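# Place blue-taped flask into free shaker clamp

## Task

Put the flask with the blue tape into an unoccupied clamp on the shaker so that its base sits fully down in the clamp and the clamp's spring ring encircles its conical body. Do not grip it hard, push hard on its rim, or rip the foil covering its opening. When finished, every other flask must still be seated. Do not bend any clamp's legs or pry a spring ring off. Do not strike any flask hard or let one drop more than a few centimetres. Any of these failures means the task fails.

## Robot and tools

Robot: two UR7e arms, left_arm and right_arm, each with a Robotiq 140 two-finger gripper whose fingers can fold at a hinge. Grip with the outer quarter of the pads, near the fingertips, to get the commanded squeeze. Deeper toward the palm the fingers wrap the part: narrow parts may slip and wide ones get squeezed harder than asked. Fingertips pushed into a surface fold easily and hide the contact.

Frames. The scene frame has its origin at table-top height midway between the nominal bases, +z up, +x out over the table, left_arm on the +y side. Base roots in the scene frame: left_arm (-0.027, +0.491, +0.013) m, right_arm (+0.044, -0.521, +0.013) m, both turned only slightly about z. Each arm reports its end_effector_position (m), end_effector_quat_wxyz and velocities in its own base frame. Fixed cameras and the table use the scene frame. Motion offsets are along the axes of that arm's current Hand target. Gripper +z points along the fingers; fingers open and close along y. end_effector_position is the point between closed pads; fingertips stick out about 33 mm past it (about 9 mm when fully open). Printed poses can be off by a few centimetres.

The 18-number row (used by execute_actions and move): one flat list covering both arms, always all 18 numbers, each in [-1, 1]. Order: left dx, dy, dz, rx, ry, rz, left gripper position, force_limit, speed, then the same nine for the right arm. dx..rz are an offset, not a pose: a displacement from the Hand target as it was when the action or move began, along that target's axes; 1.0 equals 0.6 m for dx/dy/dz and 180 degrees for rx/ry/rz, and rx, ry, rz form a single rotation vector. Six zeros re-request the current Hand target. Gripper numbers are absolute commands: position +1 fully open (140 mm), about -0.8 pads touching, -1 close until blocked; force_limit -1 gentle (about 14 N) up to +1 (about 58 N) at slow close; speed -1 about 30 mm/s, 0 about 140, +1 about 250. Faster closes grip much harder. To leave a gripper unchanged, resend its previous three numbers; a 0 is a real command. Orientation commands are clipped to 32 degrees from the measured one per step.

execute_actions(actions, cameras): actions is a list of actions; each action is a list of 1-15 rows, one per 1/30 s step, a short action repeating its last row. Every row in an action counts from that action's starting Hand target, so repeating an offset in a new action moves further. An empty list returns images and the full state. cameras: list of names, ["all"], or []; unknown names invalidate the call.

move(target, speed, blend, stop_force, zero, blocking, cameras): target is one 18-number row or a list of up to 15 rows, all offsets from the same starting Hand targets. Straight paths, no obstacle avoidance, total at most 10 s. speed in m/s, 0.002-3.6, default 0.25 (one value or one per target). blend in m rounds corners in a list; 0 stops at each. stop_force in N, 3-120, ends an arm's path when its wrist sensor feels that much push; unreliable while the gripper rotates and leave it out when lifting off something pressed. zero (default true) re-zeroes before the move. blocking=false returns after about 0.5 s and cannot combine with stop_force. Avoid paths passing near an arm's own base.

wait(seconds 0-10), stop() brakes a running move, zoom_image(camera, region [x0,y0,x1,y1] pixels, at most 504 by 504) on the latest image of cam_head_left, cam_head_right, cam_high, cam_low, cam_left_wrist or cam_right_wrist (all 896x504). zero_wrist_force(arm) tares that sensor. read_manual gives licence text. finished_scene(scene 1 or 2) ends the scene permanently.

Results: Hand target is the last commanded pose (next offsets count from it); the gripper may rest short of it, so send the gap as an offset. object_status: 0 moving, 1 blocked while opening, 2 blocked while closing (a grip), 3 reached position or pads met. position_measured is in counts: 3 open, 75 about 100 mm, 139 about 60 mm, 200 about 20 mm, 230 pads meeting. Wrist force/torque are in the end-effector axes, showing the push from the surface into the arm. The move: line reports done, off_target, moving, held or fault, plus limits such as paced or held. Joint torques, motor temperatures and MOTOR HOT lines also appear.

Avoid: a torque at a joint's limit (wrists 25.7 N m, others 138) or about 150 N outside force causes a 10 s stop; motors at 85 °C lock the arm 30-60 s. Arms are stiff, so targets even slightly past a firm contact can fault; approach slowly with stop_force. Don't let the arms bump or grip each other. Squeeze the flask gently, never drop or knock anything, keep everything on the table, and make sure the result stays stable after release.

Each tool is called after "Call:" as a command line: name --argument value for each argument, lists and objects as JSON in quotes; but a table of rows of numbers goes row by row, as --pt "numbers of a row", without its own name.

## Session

Call:
execute_actions --actions '[]'

Scene clock: 0.00 s.
left_arm: end_effector_position=(+0.3358, +0.0733, +0.1277) position_measured=3 object_status=3 end_effector_quat_wxyz=(-0.436, +0.545, +0.714, +0.047) | right_arm: end_effector_position=(+0.8027, -0.1361, +0.3031) position_measured=3 object_status=3 end_effector_quat_wxyz=(-0.340, +0.789, +0.404, +0.314)
Joint positions: left_arm=[-0.441 -1.348 1.827 -1.167 -1.323 0.745] | right_arm=[-0.642 -0.55 0.179 -0.722 -0.699 1.328]
Joint velocities: within noise
Joint torques (N m): no reading
Motor temperatures (°C): left_arm=[30 33 29 36 41 39] | right_arm=[32 27 29 35 34 40]
Wrist force (N): no reading
Wrist torque (N m): no reading
Wrist force, peak (N): no reading
Hand target: left_arm +0.3358, +0.0733, +0.1277; -0.436, +0.545, +0.714, +0.047 | right_arm +0.8027, -0.1361, +0.3031; -0.340, +0.789, +0.404, +0.314
Tool commands: left_gripper/position=+1.0 left_gripper/force_limit=+1.0 left_gripper/speed=+1.0 right_gripper/position=+1.0 right_gripper/force_limit=+1.0 right_gripper/speed=+1.0

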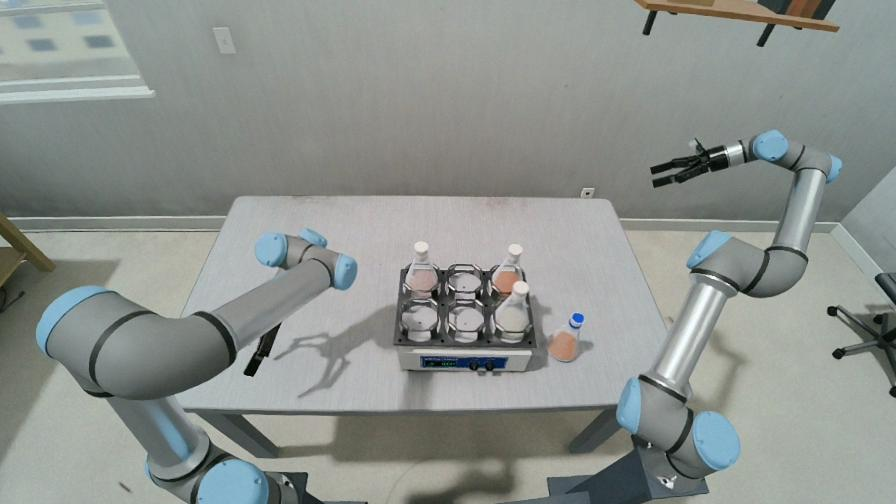

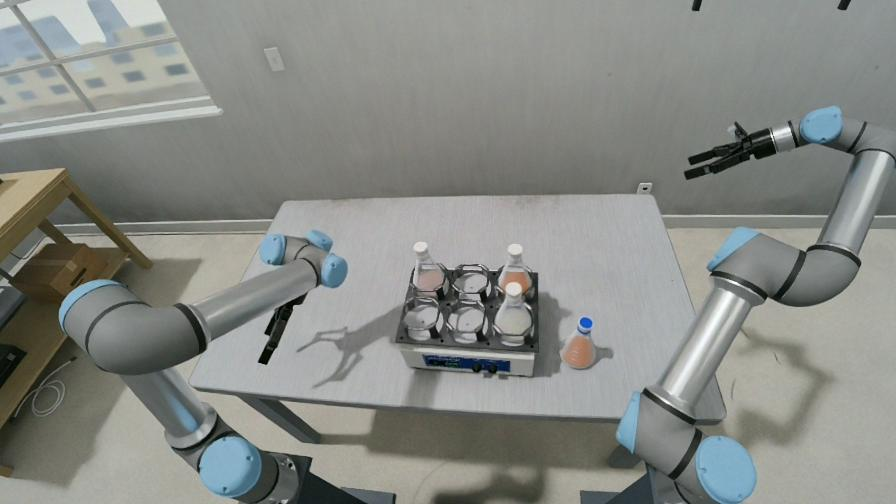

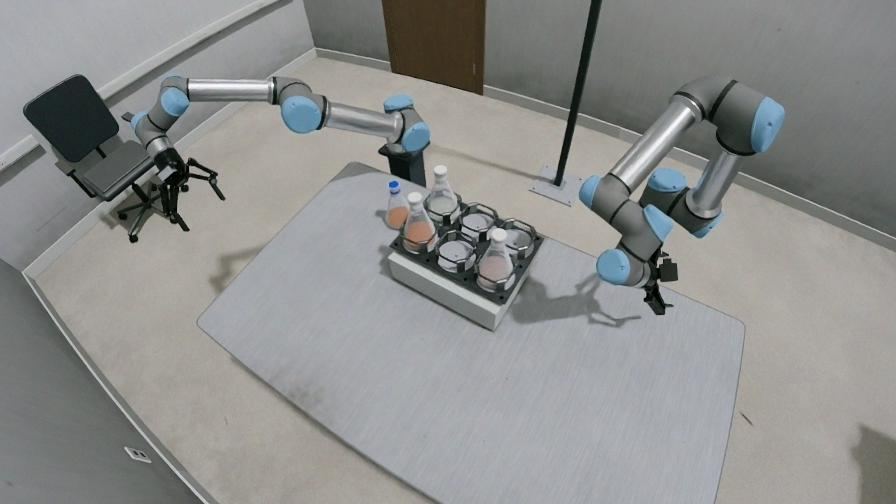

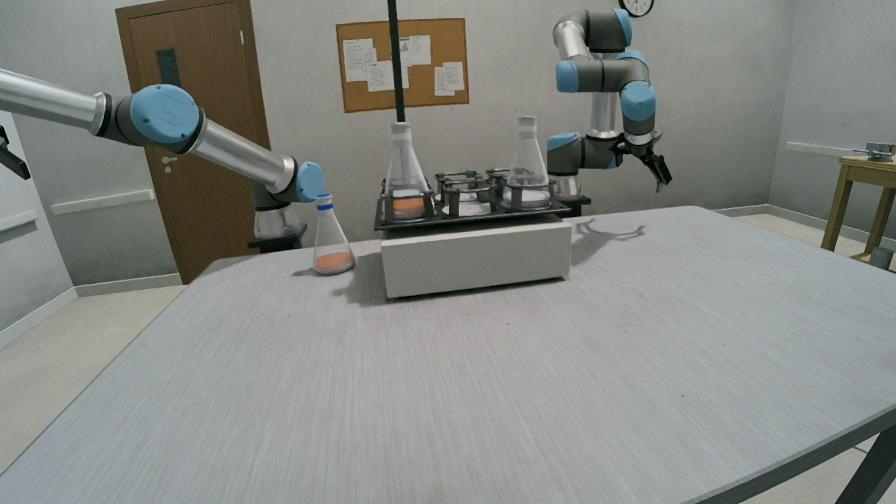

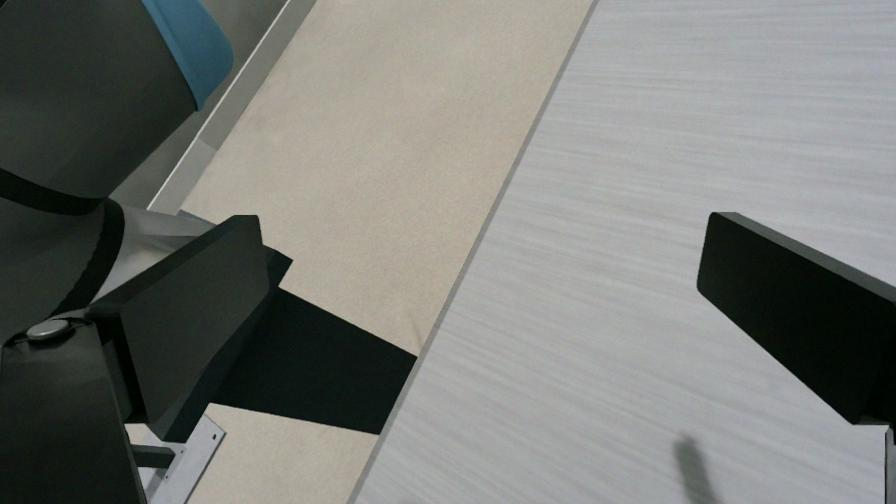

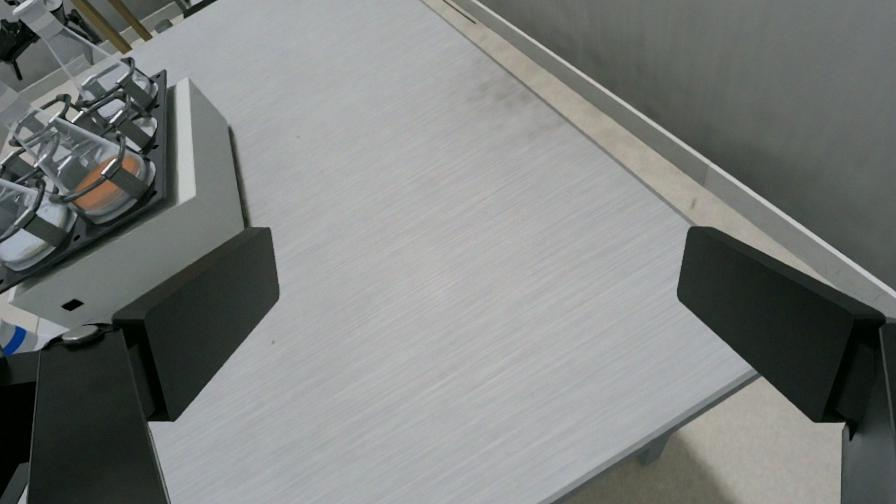

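Call:
move --target '[0,0,0,0,0,0,1,1,1,0.0235,-0.873,0.1233,-0.233,-0.215,0.277,0.3,-1,0]' --speed 0.4 --cameras '["cam_right_wrist","cam_head_left","cam_high"]'

Scene clock: 41.77 s.
left_arm: end_effector_position=(+0.3358, +0.0733, +0.1277) position_measured=3 object_status=3 end_effector_quat_wxyz=(-0.436, +0.545, +0.714, +0.047) | right_arm: end_effector_position=(+0.3802, +0.1602, +0.4198) position_measured=91 object_status=3 end_effector_quat_wxyz=(+0.000, +1.000, +0.000, +0.000) end_effector_velocity=(-0.001, +0.001, +0.000) end_effector_angular_velocity=(+0.001, +0.000, -0.002)
Joint positions: left_arm=[-0.441 -1.348 1.827 -1.167 -1.323 0.745] | right_arm=[0.069 -1.741 1.35 -1.181 -1.57 3.211]
Joint velocities: left_arm=[within noise] | right_arm=[0.002 -0.001 0 0.001 0.001 0.005]
Joint torques (N m): left_arm=[0.44 -30.65 -19.15 -0.04 0.45 0.07] | right_arm=[7.24 -26.53 -15.05 -1.26 1.17 1.79]
Wrist force (N): left_arm=[0.1 -0.1 0.1] | right_arm=[-1.3 0.7 0.7]
Wrist torque (N m): left_arm=[-0.02 -0.02 0.01] | right_arm=[0.29 0.33 -0.16]
Wrist force, peak (N): left_arm=[0.2 0.4 0.1] | right_arm=[-3.6 -1.5 0.0]
Hand target: left_arm +0.3358, +0.0733, +0.1277; -0.436, +0.545, +0.714, +0.047 | right_arm +0.3801, +0.1602, +0.4198; +0.000, +1.000, +0.000, +0.000
Off the commanded pose: left_arm 0.000 m, 0 deg | right_arm 0.000 m, 0 deg.
move: done
Images, in order (width x height): cam_head_left 896x504, cam_high 896x504, cam_right_wrist 896x504.

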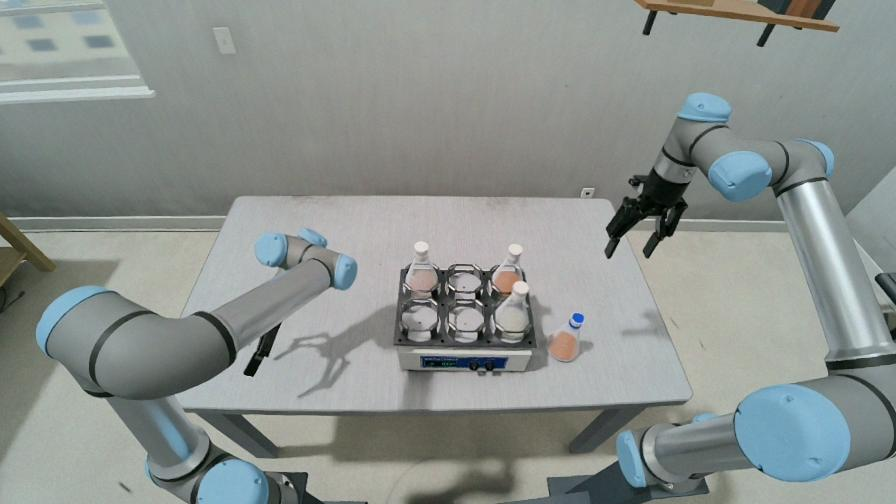

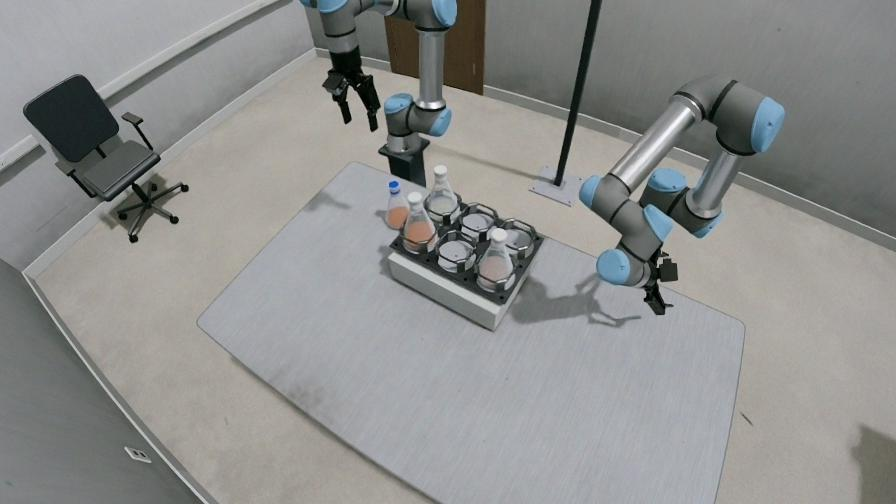

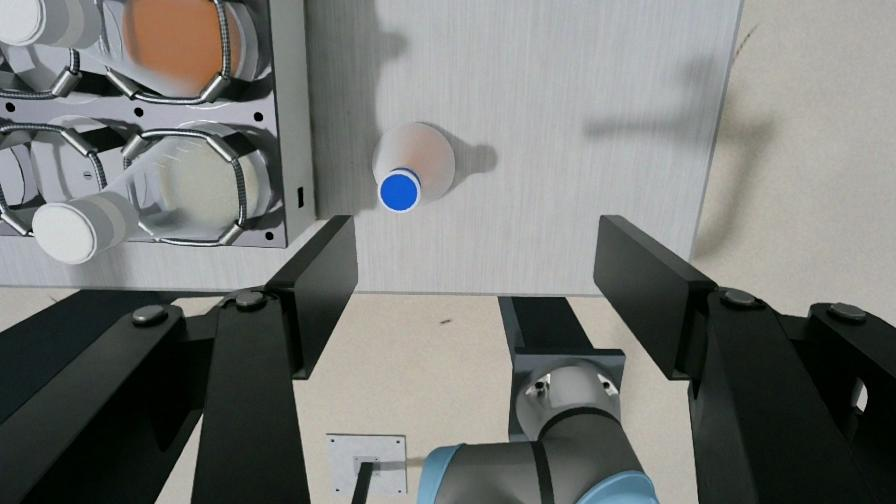

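Call:
move --target '[0,0,0,0,0,0,1,1,1,-0.0567,-0.0867,0.2833,0,0,0,0.4,-1,0]' --speed 0.2 --cameras '["cam_right_wrist"]'

Call:
zoom_image --camera "cam_low" --region '[290, 100, 590, 310]'

Scene clock: 74.57 s.
left_arm: end_effector_position=(+0.3358, +0.0733, +0.1277) position_measured=3 object_status=3 end_effector_quat_wxyz=(-0.436, +0.545, +0.714, +0.047) | right_arm: end_effector_position=(+0.3462, +0.2124, +0.2499) position_measured=78 object_status=3 end_effector_quat_wxyz=(+0.000, +1.000, +0.000, +0.000)
Joint positions: left_arm=[-0.441 -1.348 1.827 -1.167 -1.323 0.745] | right_arm=[0.215 -1.829 1.86 -1.604 -1.57 3.358]
Joint torques (N m): left_arm=[-0.18 -30.85 -18.91 -0.27 0.46 0.04] | right_arm=[-1.71 1.11 -23.1 -4.41 -2.38 -1.54]
Wrist force (N): left_arm=[0.1 0.1 0.2] | right_arm=[-1.1 0.6 0.5]
Wrist torque (N m): left_arm=[0.02 -0.03 0.01] | right_arm=[0.25 0.28 -0.09]
Wrist force, peak (N): left_arm=[0.1 0.3 -0.3] | right_arm=[-1.8 -0.2 3.2]
Hand target: left_arm +0.3358, +0.0733, +0.1277; -0.436, +0.545, +0.714, +0.047 | right_arm +0.3462, +0.2124, +0.2498; +0.000, +1.000, +0.000, +0.000
Off the commanded pose: left_arm 0.000 m, 0 deg | right_arm 0.000 m, 0 deg.
move: done
Images, in order (width x height): cam_right_wrist 896x504.

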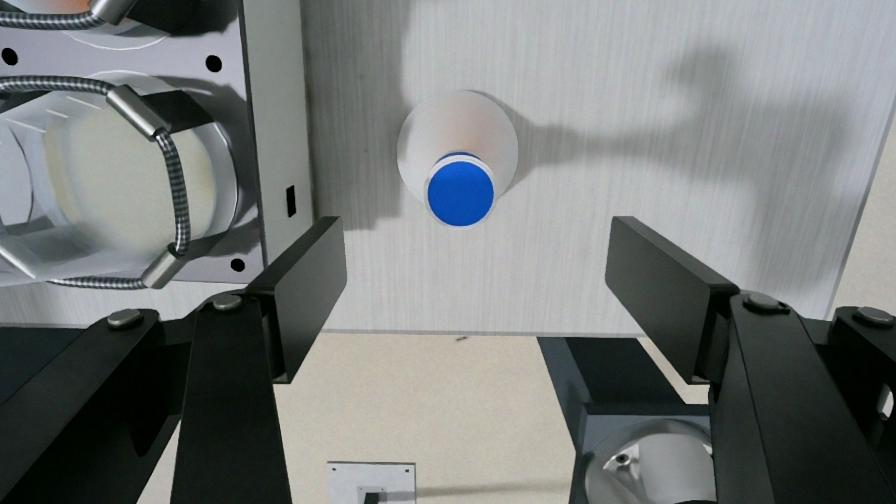

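This scene's latest camera images include none from cam_low. They are from: cam_right_wrist. cam_low's image comes with the result of a call that names it in "cameras".

Call:
move --pt "0 0 0 0 0 0 1 1 1 -0.001 0 0.2783 0 0 0 0.4 -1 0" --pt "0 0 0 0 0 0 1 1 1 -0.001 0 0.2783 0 0 0 -1 -0.6 -1" --speed 0.15 --cameras '["cam_right_wrist","cam_low","cam_high"]'

Call:
zoom_image --camera "cam_low" --region '[290, 100, 590, 310]'

Scene clock: 102.43 s.
left_arm: end_effector_position=(+0.3358, +0.0733, +0.1277) position_measured=3 object_status=3 end_effector_quat_wxyz=(-0.436, +0.545, +0.714, +0.047) | right_arm: end_effector_position=(+0.3458, +0.2126, +0.0829) position_measured=120 object_status=0 end_effector_quat_wxyz=(+0.000, +1.000, +0.000, +0.000)
Joint positions: left_arm=[-0.441 -1.348 1.827 -1.167 -1.323 0.745] | right_arm=[0.216 -1.713 2.217 -2.076 -1.57 3.358]
Joint torques (N m): left_arm=[-0.7 -30.57 -18.79 -0.17 0.36 0.03] | right_arm=[-2.23 -18.87 -29.12 -0.1 -3.82 0.19]
Wrist force (N): left_arm=[-0.1 0.1 0.0] | right_arm=[-3.5 -4.0 -10.9]
Wrist torque (N m): left_arm=[0.02 0.00 0.00] | right_arm=[0.48 0.46 -0.23]
Wrist force, peak (N): left_arm=[0.1 0.3 0.3] | right_arm=[-3.5 -3.8 -12.6]
Hand target: left_arm +0.3358, +0.0733, +0.1277; -0.436, +0.545, +0.714, +0.047 | right_arm +0.3457, +0.2125, +0.0828; +0.000, +1.000, +0.000, +0.000
Off the commanded pose: left_arm 0.000 m, 0 deg | right_arm 0.000 m, 0 deg.
move: done
Images, in order (width x height): cam_high 896x504, cam_low 896x504, cam_right_wrist 896x504.

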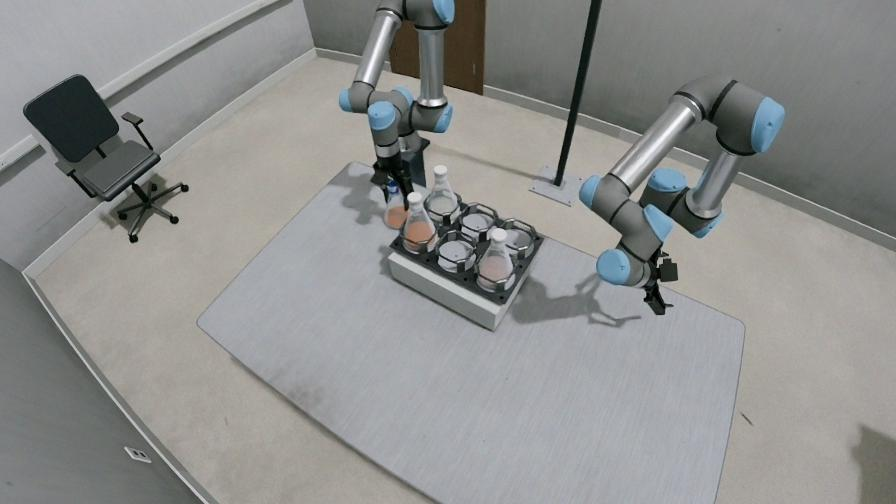

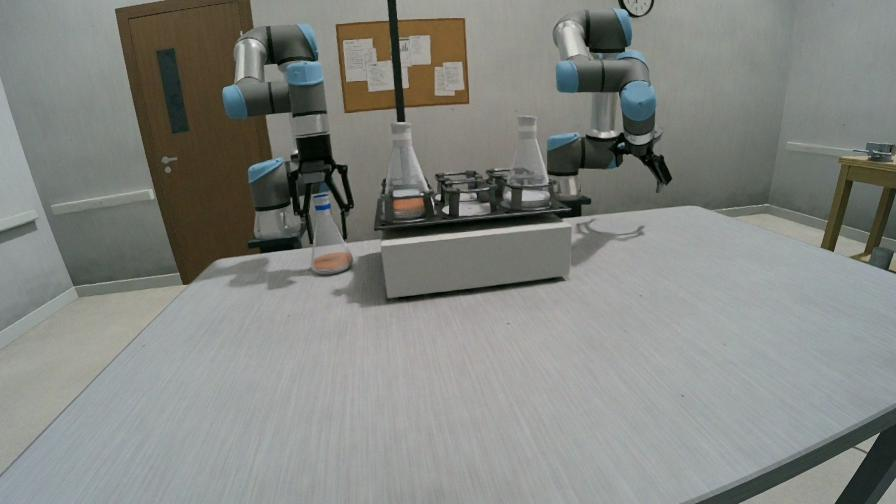

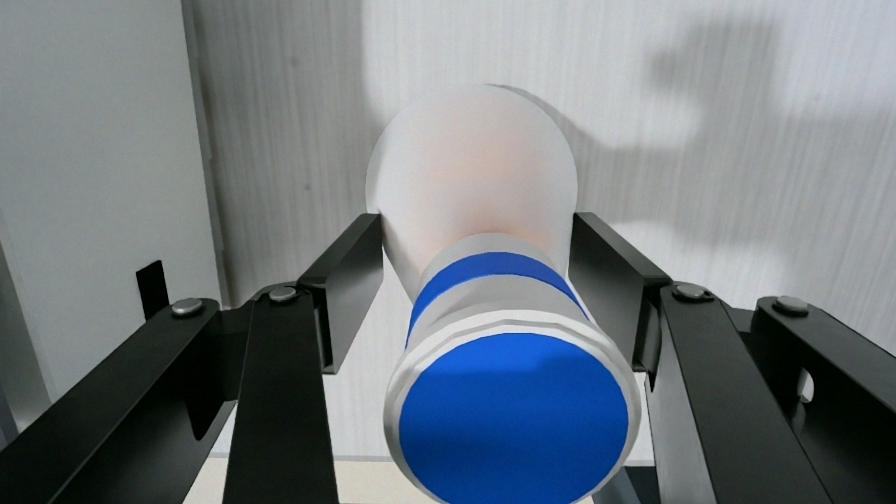

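Scaled by 1.680 from the camera's 896x504 image, which has a finer 1280x720 frame.

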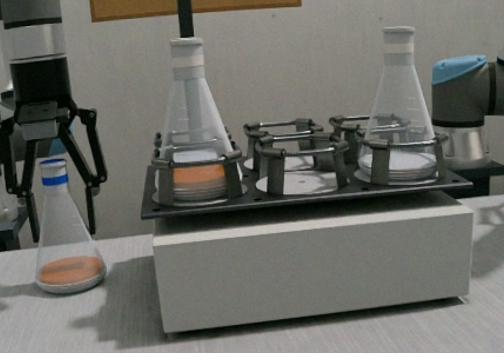

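Call:
wait --seconds 0.5 --cameras '["cam_right_wrist","cam_head_left"]'

Scene clock: 127.77 s.
left_arm: end_effector_position=(+0.3358, +0.0733, +0.1277) position_measured=3 object_status=3 end_effector_quat_wxyz=(-0.436, +0.545, +0.714, +0.047) | right_arm: end_effector_position=(+0.3457, +0.2125, +0.0828) position_measured=120 object_status=2 end_effector_quat_wxyz=(+0.000, +1.000, +0.000, +0.000)
Joint positions: left_arm=[-0.441 -1.348 1.827 -1.167 -1.323 0.745] | right_arm=[0.216 -1.713 2.217 -2.075 -1.57 3.358]
Joint torques (N m): left_arm=[0.04 -30.72 -19.56 -0.12 0.44 0.2] | right_arm=[-7.63 -1.27 -13.49 0.39 -4.58 -1.72]
Wrist force (N): left_arm=[0.1 0.0 -0.1] | right_arm=[-3.4 -4.4 -12.0]
Wrist torque (N m): left_arm=[0.01 -0.01 0.01] | right_arm=[0.48 0.48 -0.23]
Wrist force, peak (N): left_arm=[0.3 0.1 -0.2] | right_arm=[-3.5 -4.2 -12.9]
Hand target: left_arm +0.3358, +0.0733, +0.1277; -0.436, +0.545, +0.714, +0.047 | right_arm +0.3457, +0.2125, +0.0828; +0.000, +1.000, +0.000, +0.000
Tool commands: left_gripper/position=+1.0 left_gripper/force_limit=+1.0 left_gripper/speed=+1.0 right_gripper/position=-1.0 right_gripper/force_limit=-0.6 right_gripper/speed=-1.0
Off the commanded pose: left_arm 0.000 m, 0 deg | right_arm 0.000 m, 0 deg.
wait: 0.50 s; at rest from the start
Images, in order (width x height): cam_head_left 896x504, cam_right_wrist 896x504.

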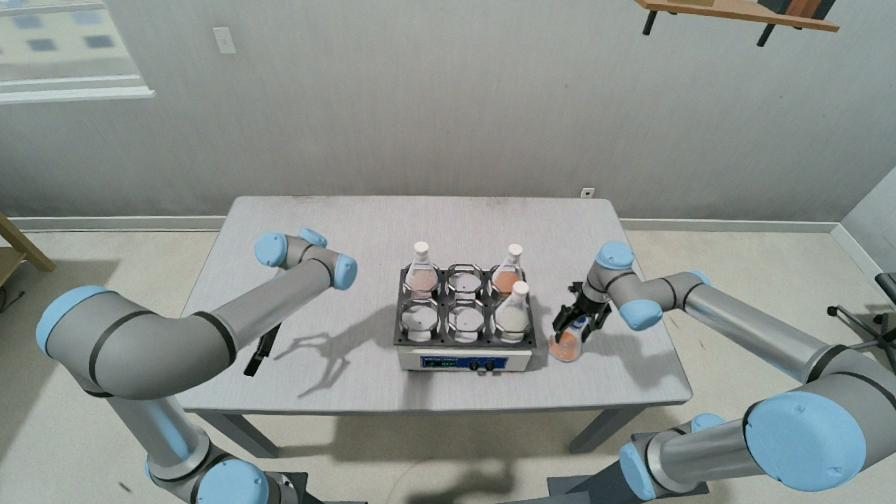

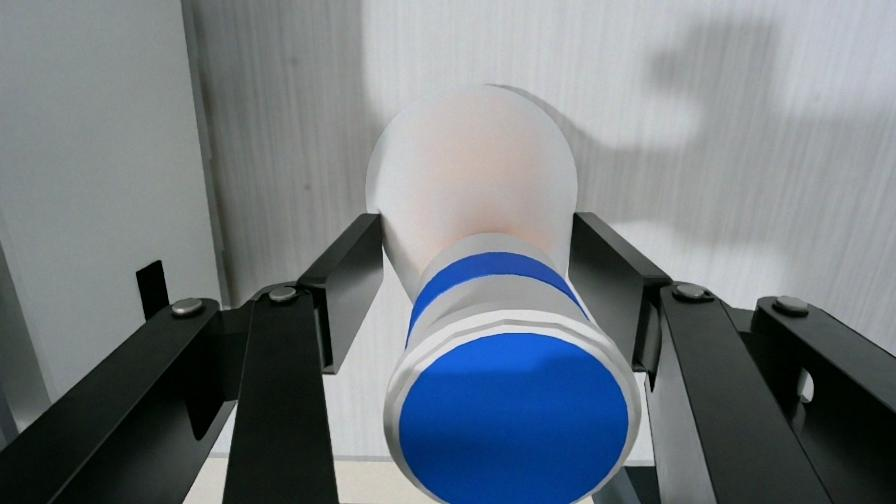

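Call:
move --pt "0 0 0 0 0 0 1 1 1 0 0 -0.55 0 0 0 -1 -0.6 -1" --pt "0 0 0 0 0 0 1 1 1 0 -0.47 -0.55 0 0 0 -1 -0.6 -1" --blend 0.05 --speed 0.2 --cameras '["cam_right_wrist","cam_low"]'

Scene clock: 143.47 s.
left_arm: end_effector_position=(+0.3358, +0.0733, +0.1277) position_measured=3 object_status=3 end_effector_quat_wxyz=(-0.436, +0.545, +0.714, +0.047) | right_arm: end_effector_position=(+0.3458, +0.4942, +0.4130) position_measured=122 object_status=2 end_effector_quat_wxyz=(+0.000, +1.000, +0.000, +0.000)
Joint positions: left_arm=[-0.441 -1.348 1.827 -1.167 -1.323 0.745] | right_arm=[0.737 -1.263 0.853 -1.161 -1.571 3.88]
Joint torques (N m): left_arm=[-0.72 -29.59 -18.89 0.11 0.4 -0.02] | right_arm=[4.41 -35.39 -25.17 -5.14 -0.65 -0.63]
Wrist force (N): left_arm=[0.2 0.3 0.2] | right_arm=[-1.5 0.7 4.0]
Wrist torque (N m): left_arm=[0.04 -0.06 0.00] | right_arm=[0.32 0.36 -0.13]
Wrist force, peak (N): left_arm=[0.0 0.5 0.1] | right_arm=[-3.4 -4.4 -12.9]
Hand target: left_arm +0.3358, +0.0733, +0.1277; -0.436, +0.545, +0.714, +0.047 | right_arm +0.3457, +0.4943, +0.4130; +0.000, +1.000, +0.000, +0.000
Off the commanded pose: left_arm 0.000 m, 0 deg | right_arm 0.000 m, 0 deg.
move: done
Images, in order (width x height): cam_low 896x504, cam_right_wrist 896x504.

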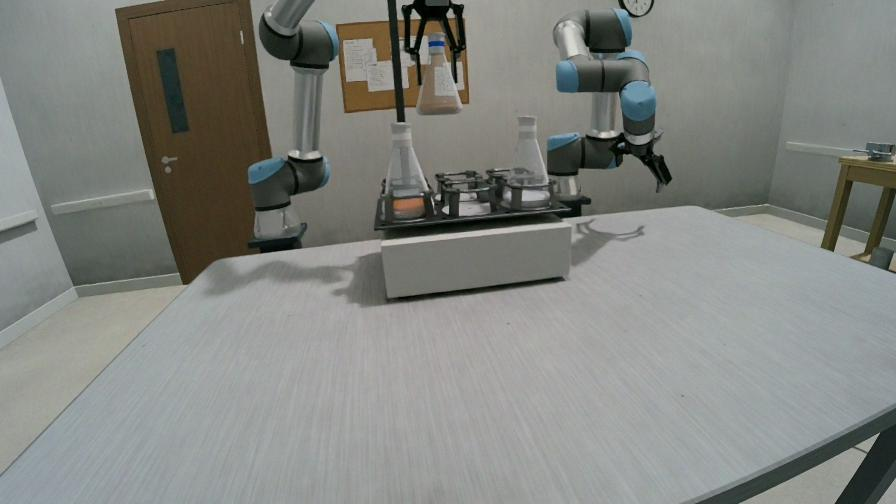

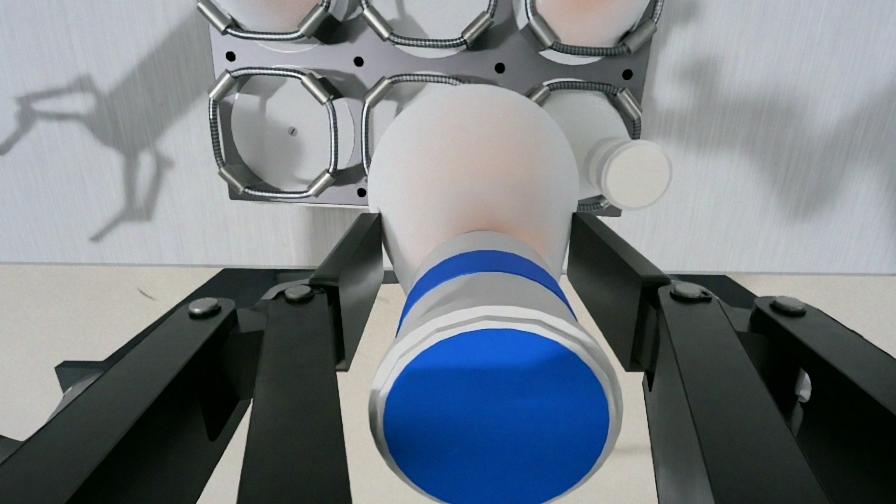

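Call:
zoom_image --camera "cam_right_wrist" --region '[190, 30, 400, 220]'

Call:
move --target '[0,0,0,0,0,0,1,1,1,0.1,-0.18,-0.05,0,0,0,-1,-0.6,-1]' --speed 0.15 --cameras '["cam_right_wrist"]'

Scaled by 2.400 from the camera's 896x504 image, which has a finer 1280x720 frame.

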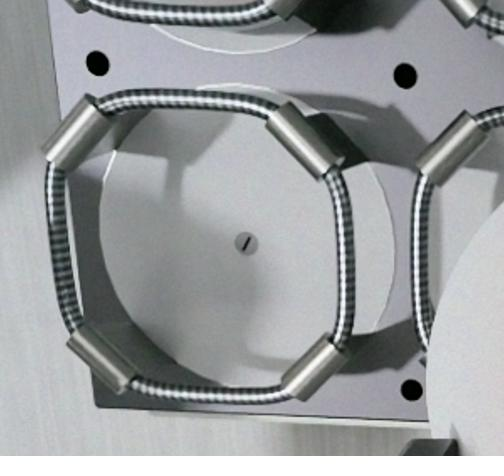

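Scene clock: 166.90 s.
left_arm: end_effector_position=(+0.3358, +0.0733, +0.1277) position_measured=3 object_status=3 end_effector_quat_wxyz=(-0.436, +0.545, +0.714, +0.047) | right_arm: end_effector_position=(+0.4051, +0.6014, +0.4423) position_measured=122 object_status=2 end_effector_quat_wxyz=(-0.046, +0.998, +0.000, +0.034)
Joint positions: left_arm=[-0.441 -1.348 1.827 -1.167 -1.323 0.745] | right_arm=[0.786 -0.802 0.035 -0.916 -1.554 3.929]
Joint torques (N m): left_arm=[-0.7 -29.96 -20.55 0.15 0.43 0.25] | right_arm=[-7.36 -37.68 -33.6 -5.56 -2.51 -2.03]
Wrist force (N): left_arm=[0.1 0.1 -0.2] | right_arm=[-1.5 1.1 3.8]
Wrist torque (N m): left_arm=[0.03 -0.02 0.00] | right_arm=[0.29 0.33 -0.25]
Wrist force, peak (N): left_arm=[-0.3 0.3 0.0] | right_arm=[-2.9 2.7 4.0]
Hand target: left_arm +0.3358, +0.0733, +0.1277; -0.436, +0.545, +0.714, +0.047 | right_arm +0.4058, +0.6022, +0.4432; +0.000, +1.000, +0.000, +0.000
Off the commanded pose: left_arm 0.000 m, 0 deg | right_arm 0.001 m, 6 deg.
elbow stopped short (right arm): the move would have taken joint 3 (elbow) straighter than the controller allows.
move: off_target (right_arm)
Images, in order (width x height): cam_right_wrist 896x504.

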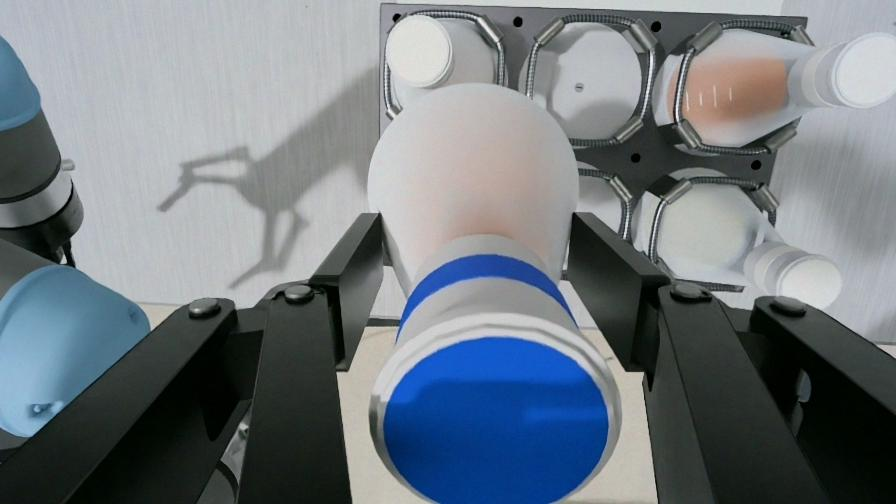

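Call:
move --pt "0 0 0 0 0 0 1 1 1 -0.1 0.2 0 0 0 0 -1 -0.6 -1" --pt "0 0 0 0 0 0 1 1 1 -0.075 0.39 0 0 0 0.5 -1 -0.6 -1" --blend 0.03 --speed 0.3 --cameras '["cam_right_wrist","cam_high"]'

Scene clock: 202.40 s.
left_arm: end_effector_position=(+0.3358, +0.0733, +0.1277) position_measured=3 object_status=3 end_effector_quat_wxyz=(-0.436, +0.545, +0.714, +0.047) | right_arm: end_effector_position=(+0.3606, +0.3682, +0.4430) position_measured=122 object_status=2 end_effector_quat_wxyz=(-0.001, +0.707, -0.707, +0.000)
Joint positions: left_arm=[-0.441 -1.348 1.827 -1.167 -1.323 0.745] | right_arm=[0.534 -1.468 1.023 -1.127 -1.57 5.247]
Joint torques (N m): left_arm=[-0.12 -28.14 -18.53 0.25 0.57 0.01] | right_arm=[5.86 -15.65 -38.99 -3.9 -2.61 1.37]
Wrist force (N): left_arm=[0.0 0.2 0.0] | right_arm=[-0.9 1.1 3.8]
Wrist torque (N m): left_arm=[0.05 0.00 0.01] | right_arm=[0.37 0.24 -0.12]
Wrist force, peak (N): left_arm=[0.3 0.3 -0.1] | right_arm=[-3.8 2.9 4.1]
Hand target: left_arm +0.3358, +0.0733, +0.1277; -0.436, +0.545, +0.714, +0.047 | right_arm +0.3606, +0.3683, +0.4430; -0.001, +0.707, -0.707, +0.000
Off the commanded pose: left_arm 0.000 m, 0 deg | right_arm 0.000 m, 0 deg.
move: done
Images, in order (width x height): cam_high 896x504, cam_right_wrist 896x504.

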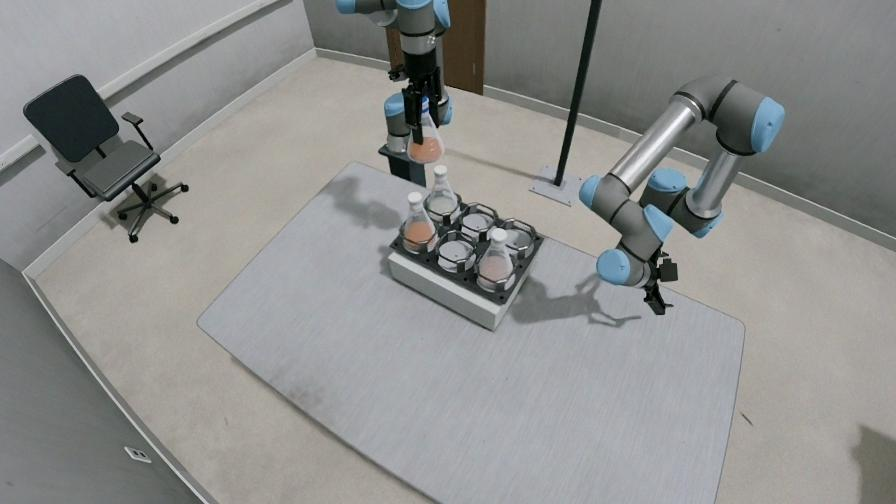

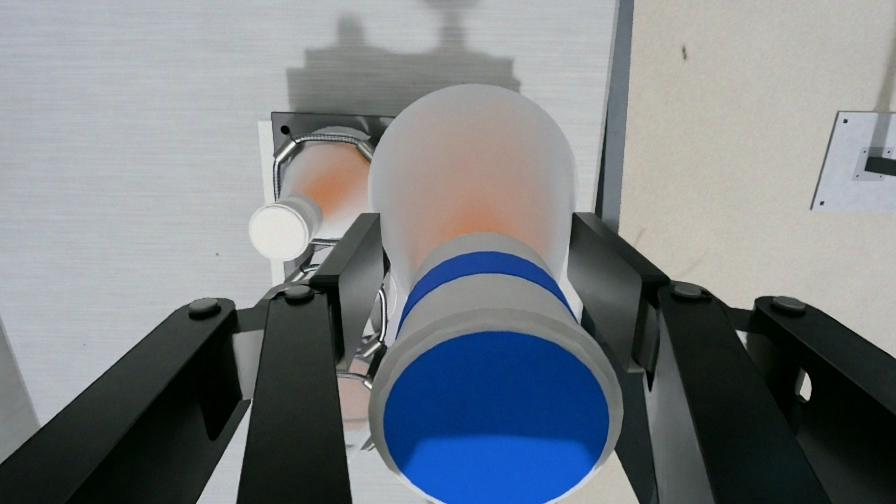

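Call:
move --target '[0,0,0,0,0,0,1,1,1,-0.153,0.234,0,0,0,0,-1,-0.6,-1]' --speed 0.25 --cameras '["cam_right_wrist"]'

Call:
zoom_image --camera "cam_right_wrist" --region '[150, 0, 390, 260]'

Call:
move --target '[0,0,0,0,0,0,1,1,1,-0.15,0,0.1,0,0,0,-1,-0.6,-1]' --speed 0.25 --cameras '["cam_right_wrist"]'

Call:
zoom_image --camera "cam_right_wrist" --region '[150, 0, 390, 260]'

Scene clock: 218.33 s.
left_arm: end_effector_position=(+0.3358, +0.0733, +0.1277) position_measured=3 object_status=3 end_effector_quat_wxyz=(-0.436, +0.545, +0.714, +0.047) | right_arm: end_effector_position=(+0.2204, +0.4602, +0.4429) position_measured=122 object_status=2 end_effector_quat_wxyz=(+0.000, +0.707, -0.707, +0.000)
Joint positions: left_arm=[-0.441 -1.348 1.827 -1.167 -1.323 0.745] | right_arm=[0.86 -1.481 1.038 -1.129 -1.571 5.573]
Joint torques (N m): left_arm=[0.54 -28.4 -19.45 -0.17 0.73 -0.13] | right_arm=[6.27 -38.83 -14.49 -1.73 -1.5 0.63]
Wrist force (N): left_arm=[0.0 0.2 0.2] | right_arm=[-1.5 0.7 3.7]
Wrist torque (N m): left_arm=[0.04 0.00 0.00] | right_arm=[0.28 0.32 -0.14]
Wrist force, peak (N): left_arm=[-0.2 0.2 0.3] | right_arm=[-3.6 3.8 3.8]
Hand target: left_arm +0.3358, +0.0733, +0.1277; -0.436, +0.545, +0.714, +0.047 | right_arm +0.2203, +0.4602, +0.4429; -0.001, +0.707, -0.707, +0.000
Off the commanded pose: left_arm 0.000 m, 0 deg | right_arm 0.000 m, 0 deg.
move: done
Images, in order (width x height): cam_right_wrist 896x504.

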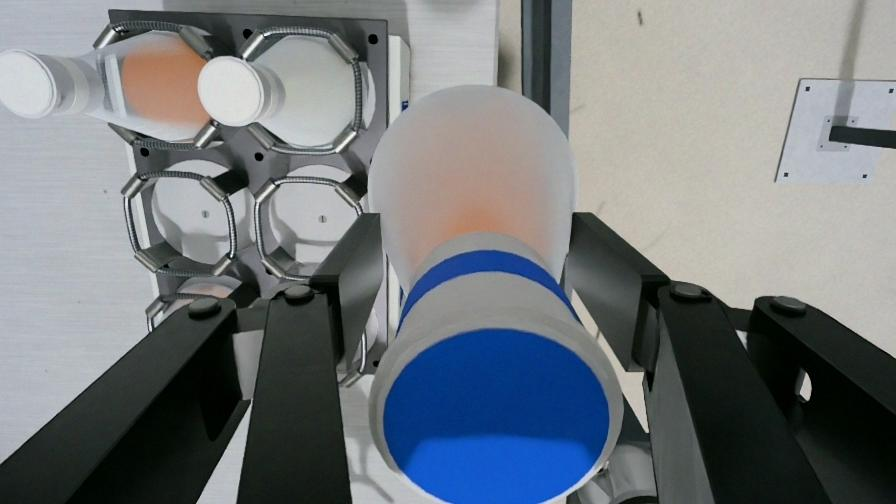

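Scaled by 1.938 from the camera's 896x504 image, which has a finer 1280x720 frame.

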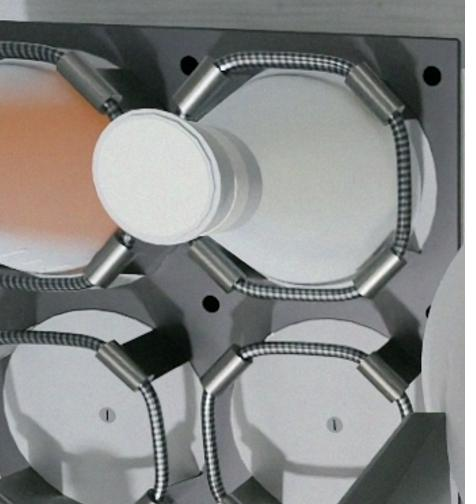

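Scene clock: 219.23 s.
left_arm: end_effector_position=(+0.3358, +0.0733, +0.1277) position_measured=3 object_status=3 end_effector_quat_wxyz=(-0.436, +0.545, +0.714, +0.047) | right_arm: end_effector_position=(+0.2204, +0.5502, +0.3831) position_measured=122 object_status=2 end_effector_quat_wxyz=(-0.001, +0.707, -0.707, +0.000)
Joint positions: left_arm=[-0.441 -1.348 1.827 -1.167 -1.323 0.745] | right_arm=[0.963 -1.324 1.014 -1.262 -1.571 5.676]
Joint torques (N m): left_arm=[-1.17 -30.04 -18.64 -0.06 0.31 -0.1] | right_arm=[0.43 -33.46 -15.44 -3.24 -2.79 -1.22]
Wrist force (N): left_arm=[0.0 0.2 -0.1] | right_arm=[-1.4 1.0 3.9]
Wrist torque (N m): left_arm=[0.03 -0.02 0.00] | right_arm=[0.37 0.30 -0.15]
Wrist force, peak (N): left_arm=[0.2 0.2 0.1] | right_arm=[-5.3 0.8 6.3]
Hand target: left_arm +0.3358, +0.0733, +0.1277; -0.436, +0.545, +0.714, +0.047 | right_arm +0.2204, +0.5502, +0.3830; -0.001, +0.707, -0.707, +0.000
Off the commanded pose: left_arm 0.000 m, 0 deg | right_arm 0.000 m, 0 deg.
move: done
Images, in order (width x height): cam_right_wrist 896x504.

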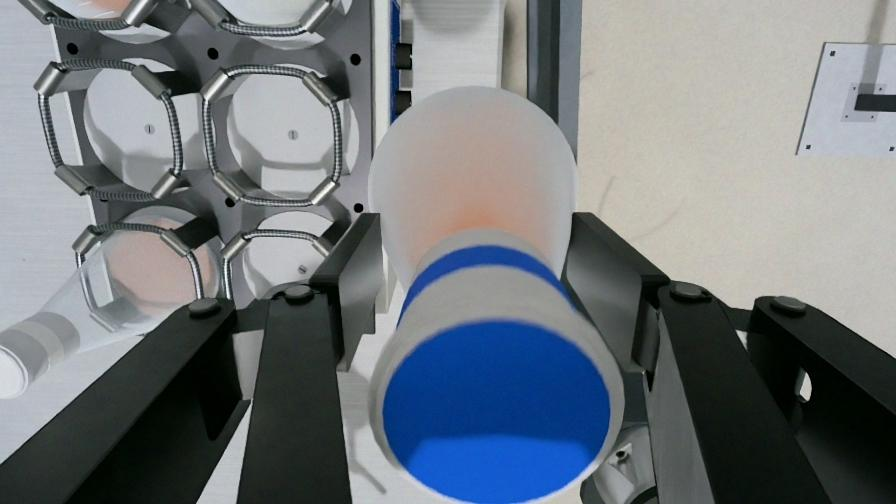

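Scaled by 1.938 from the camera's 896x504 image, which has a finer 1280x720 frame.

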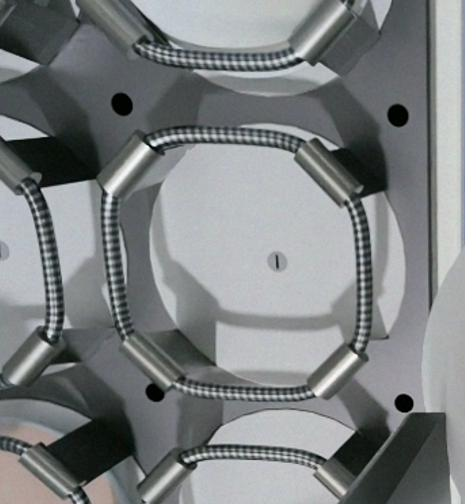

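Call:
move --pt "0 0 0 0 0 0 1 1 1 0.0333 -0.232 -0.02 0 0 0 -1 -0.6 -1" --pt "0 0 0 0 0 0 1 1 1 0.0333 -0.232 0.122 0 0 0 -1 -0.6 -1" --speed '[0.2,0.1]' --cameras '["cam_right_wrist","cam_low","cam_high"]'

Call:
zoom_image --camera "cam_low" --region '[360, 60, 600, 240]'

Call:
zoom_image --camera "cam_right_wrist" --region '[330, 0, 620, 240]'

Call:
zoom_image --camera "cam_high" --region '[360, 100, 560, 320]'

Scene clock: 246.30 s.
left_arm: end_effector_position=(+0.3358, +0.0733, +0.1277) position_measured=3 object_status=3 end_effector_quat_wxyz=(-0.436, +0.545, +0.714, +0.047) | right_arm: end_effector_position=(+0.3596, +0.5301, +0.3100) position_measured=122 object_status=2 end_effector_quat_wxyz=(-0.001, +0.707, -0.707, +0.000)
Joint positions: left_arm=[-0.441 -1.348 1.827 -1.167 -1.323 0.745] | right_arm=[0.765 -1.239 1.094 -1.427 -1.571 5.478]
Joint torques (N m): left_arm=[0.16 -28.23 -19.22 0.08 0.69 0.03] | right_arm=[-6.61 -28.64 -34.33 -2.47 0.9 -1.98]
Wrist force (N): left_arm=[0.1 0.1 0.1] | right_arm=[-1.4 0.4 3.8]
Wrist torque (N m): left_arm=[0.03 -0.01 0.00] | right_arm=[0.24 0.35 -0.26]
Wrist force, peak (N): left_arm=[0.2 0.4 0.0] | right_arm=[-2.2 4.6 3.9]
Hand target: left_arm +0.3358, +0.0733, +0.1277; -0.436, +0.545, +0.714, +0.047 | right_arm +0.3596, +0.5302, +0.3099; -0.001, +0.707, -0.707, +0.000
Off the commanded pose: left_arm 0.000 m, 0 deg | right_arm 0.000 m, 0 deg.
move: done
Images, in order (width x height): cam_high 896x504, cam_low 896x504, cam_right_wrist 896x504.

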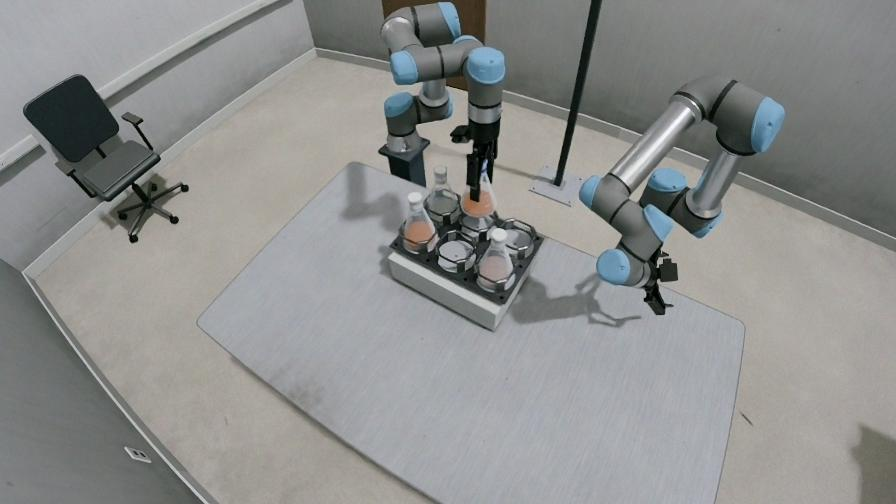

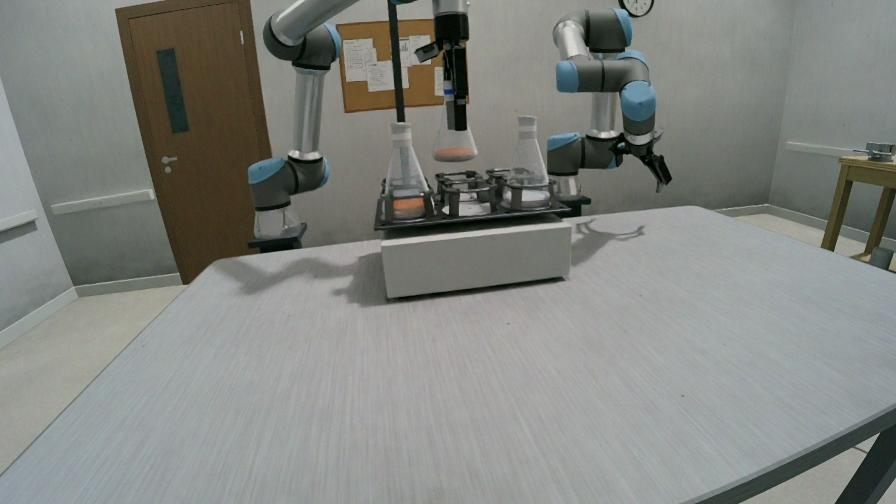

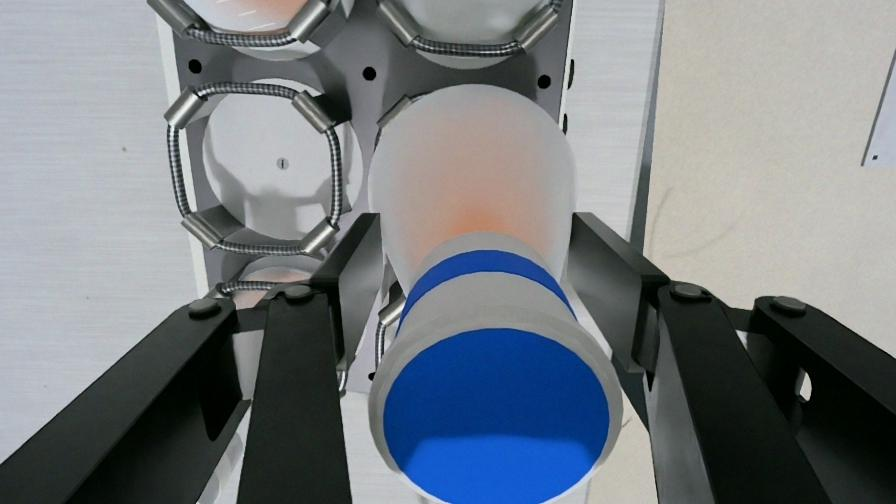

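Scaled by 2.100 from the camera's 896x504 image, which has a finer 1280x720 frame.

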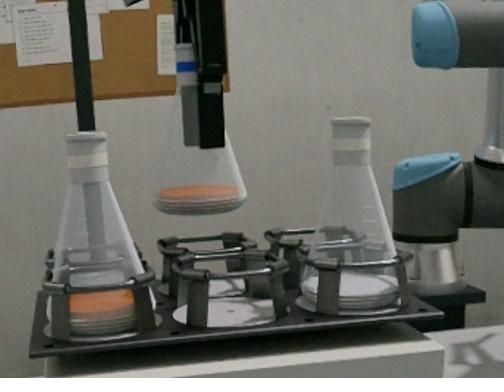

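Scaled by 1.738 from the camera's 896x504 image, which has a finer 1280x720 frame.

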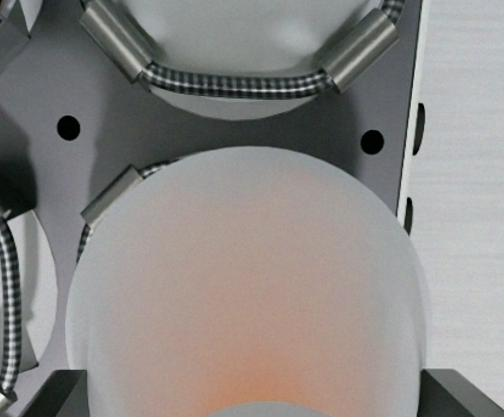

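Scaled by 2.291 from the camera's 896x504 image, which has a finer 1280x720 frame.

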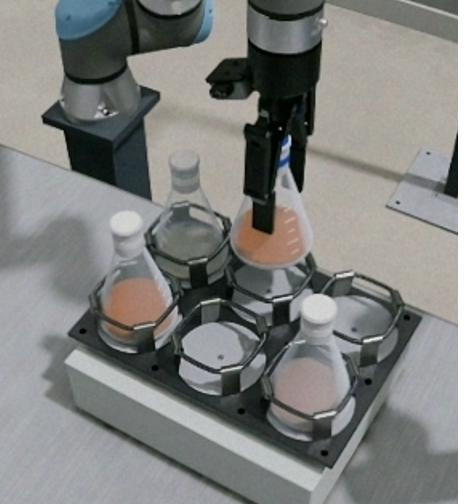

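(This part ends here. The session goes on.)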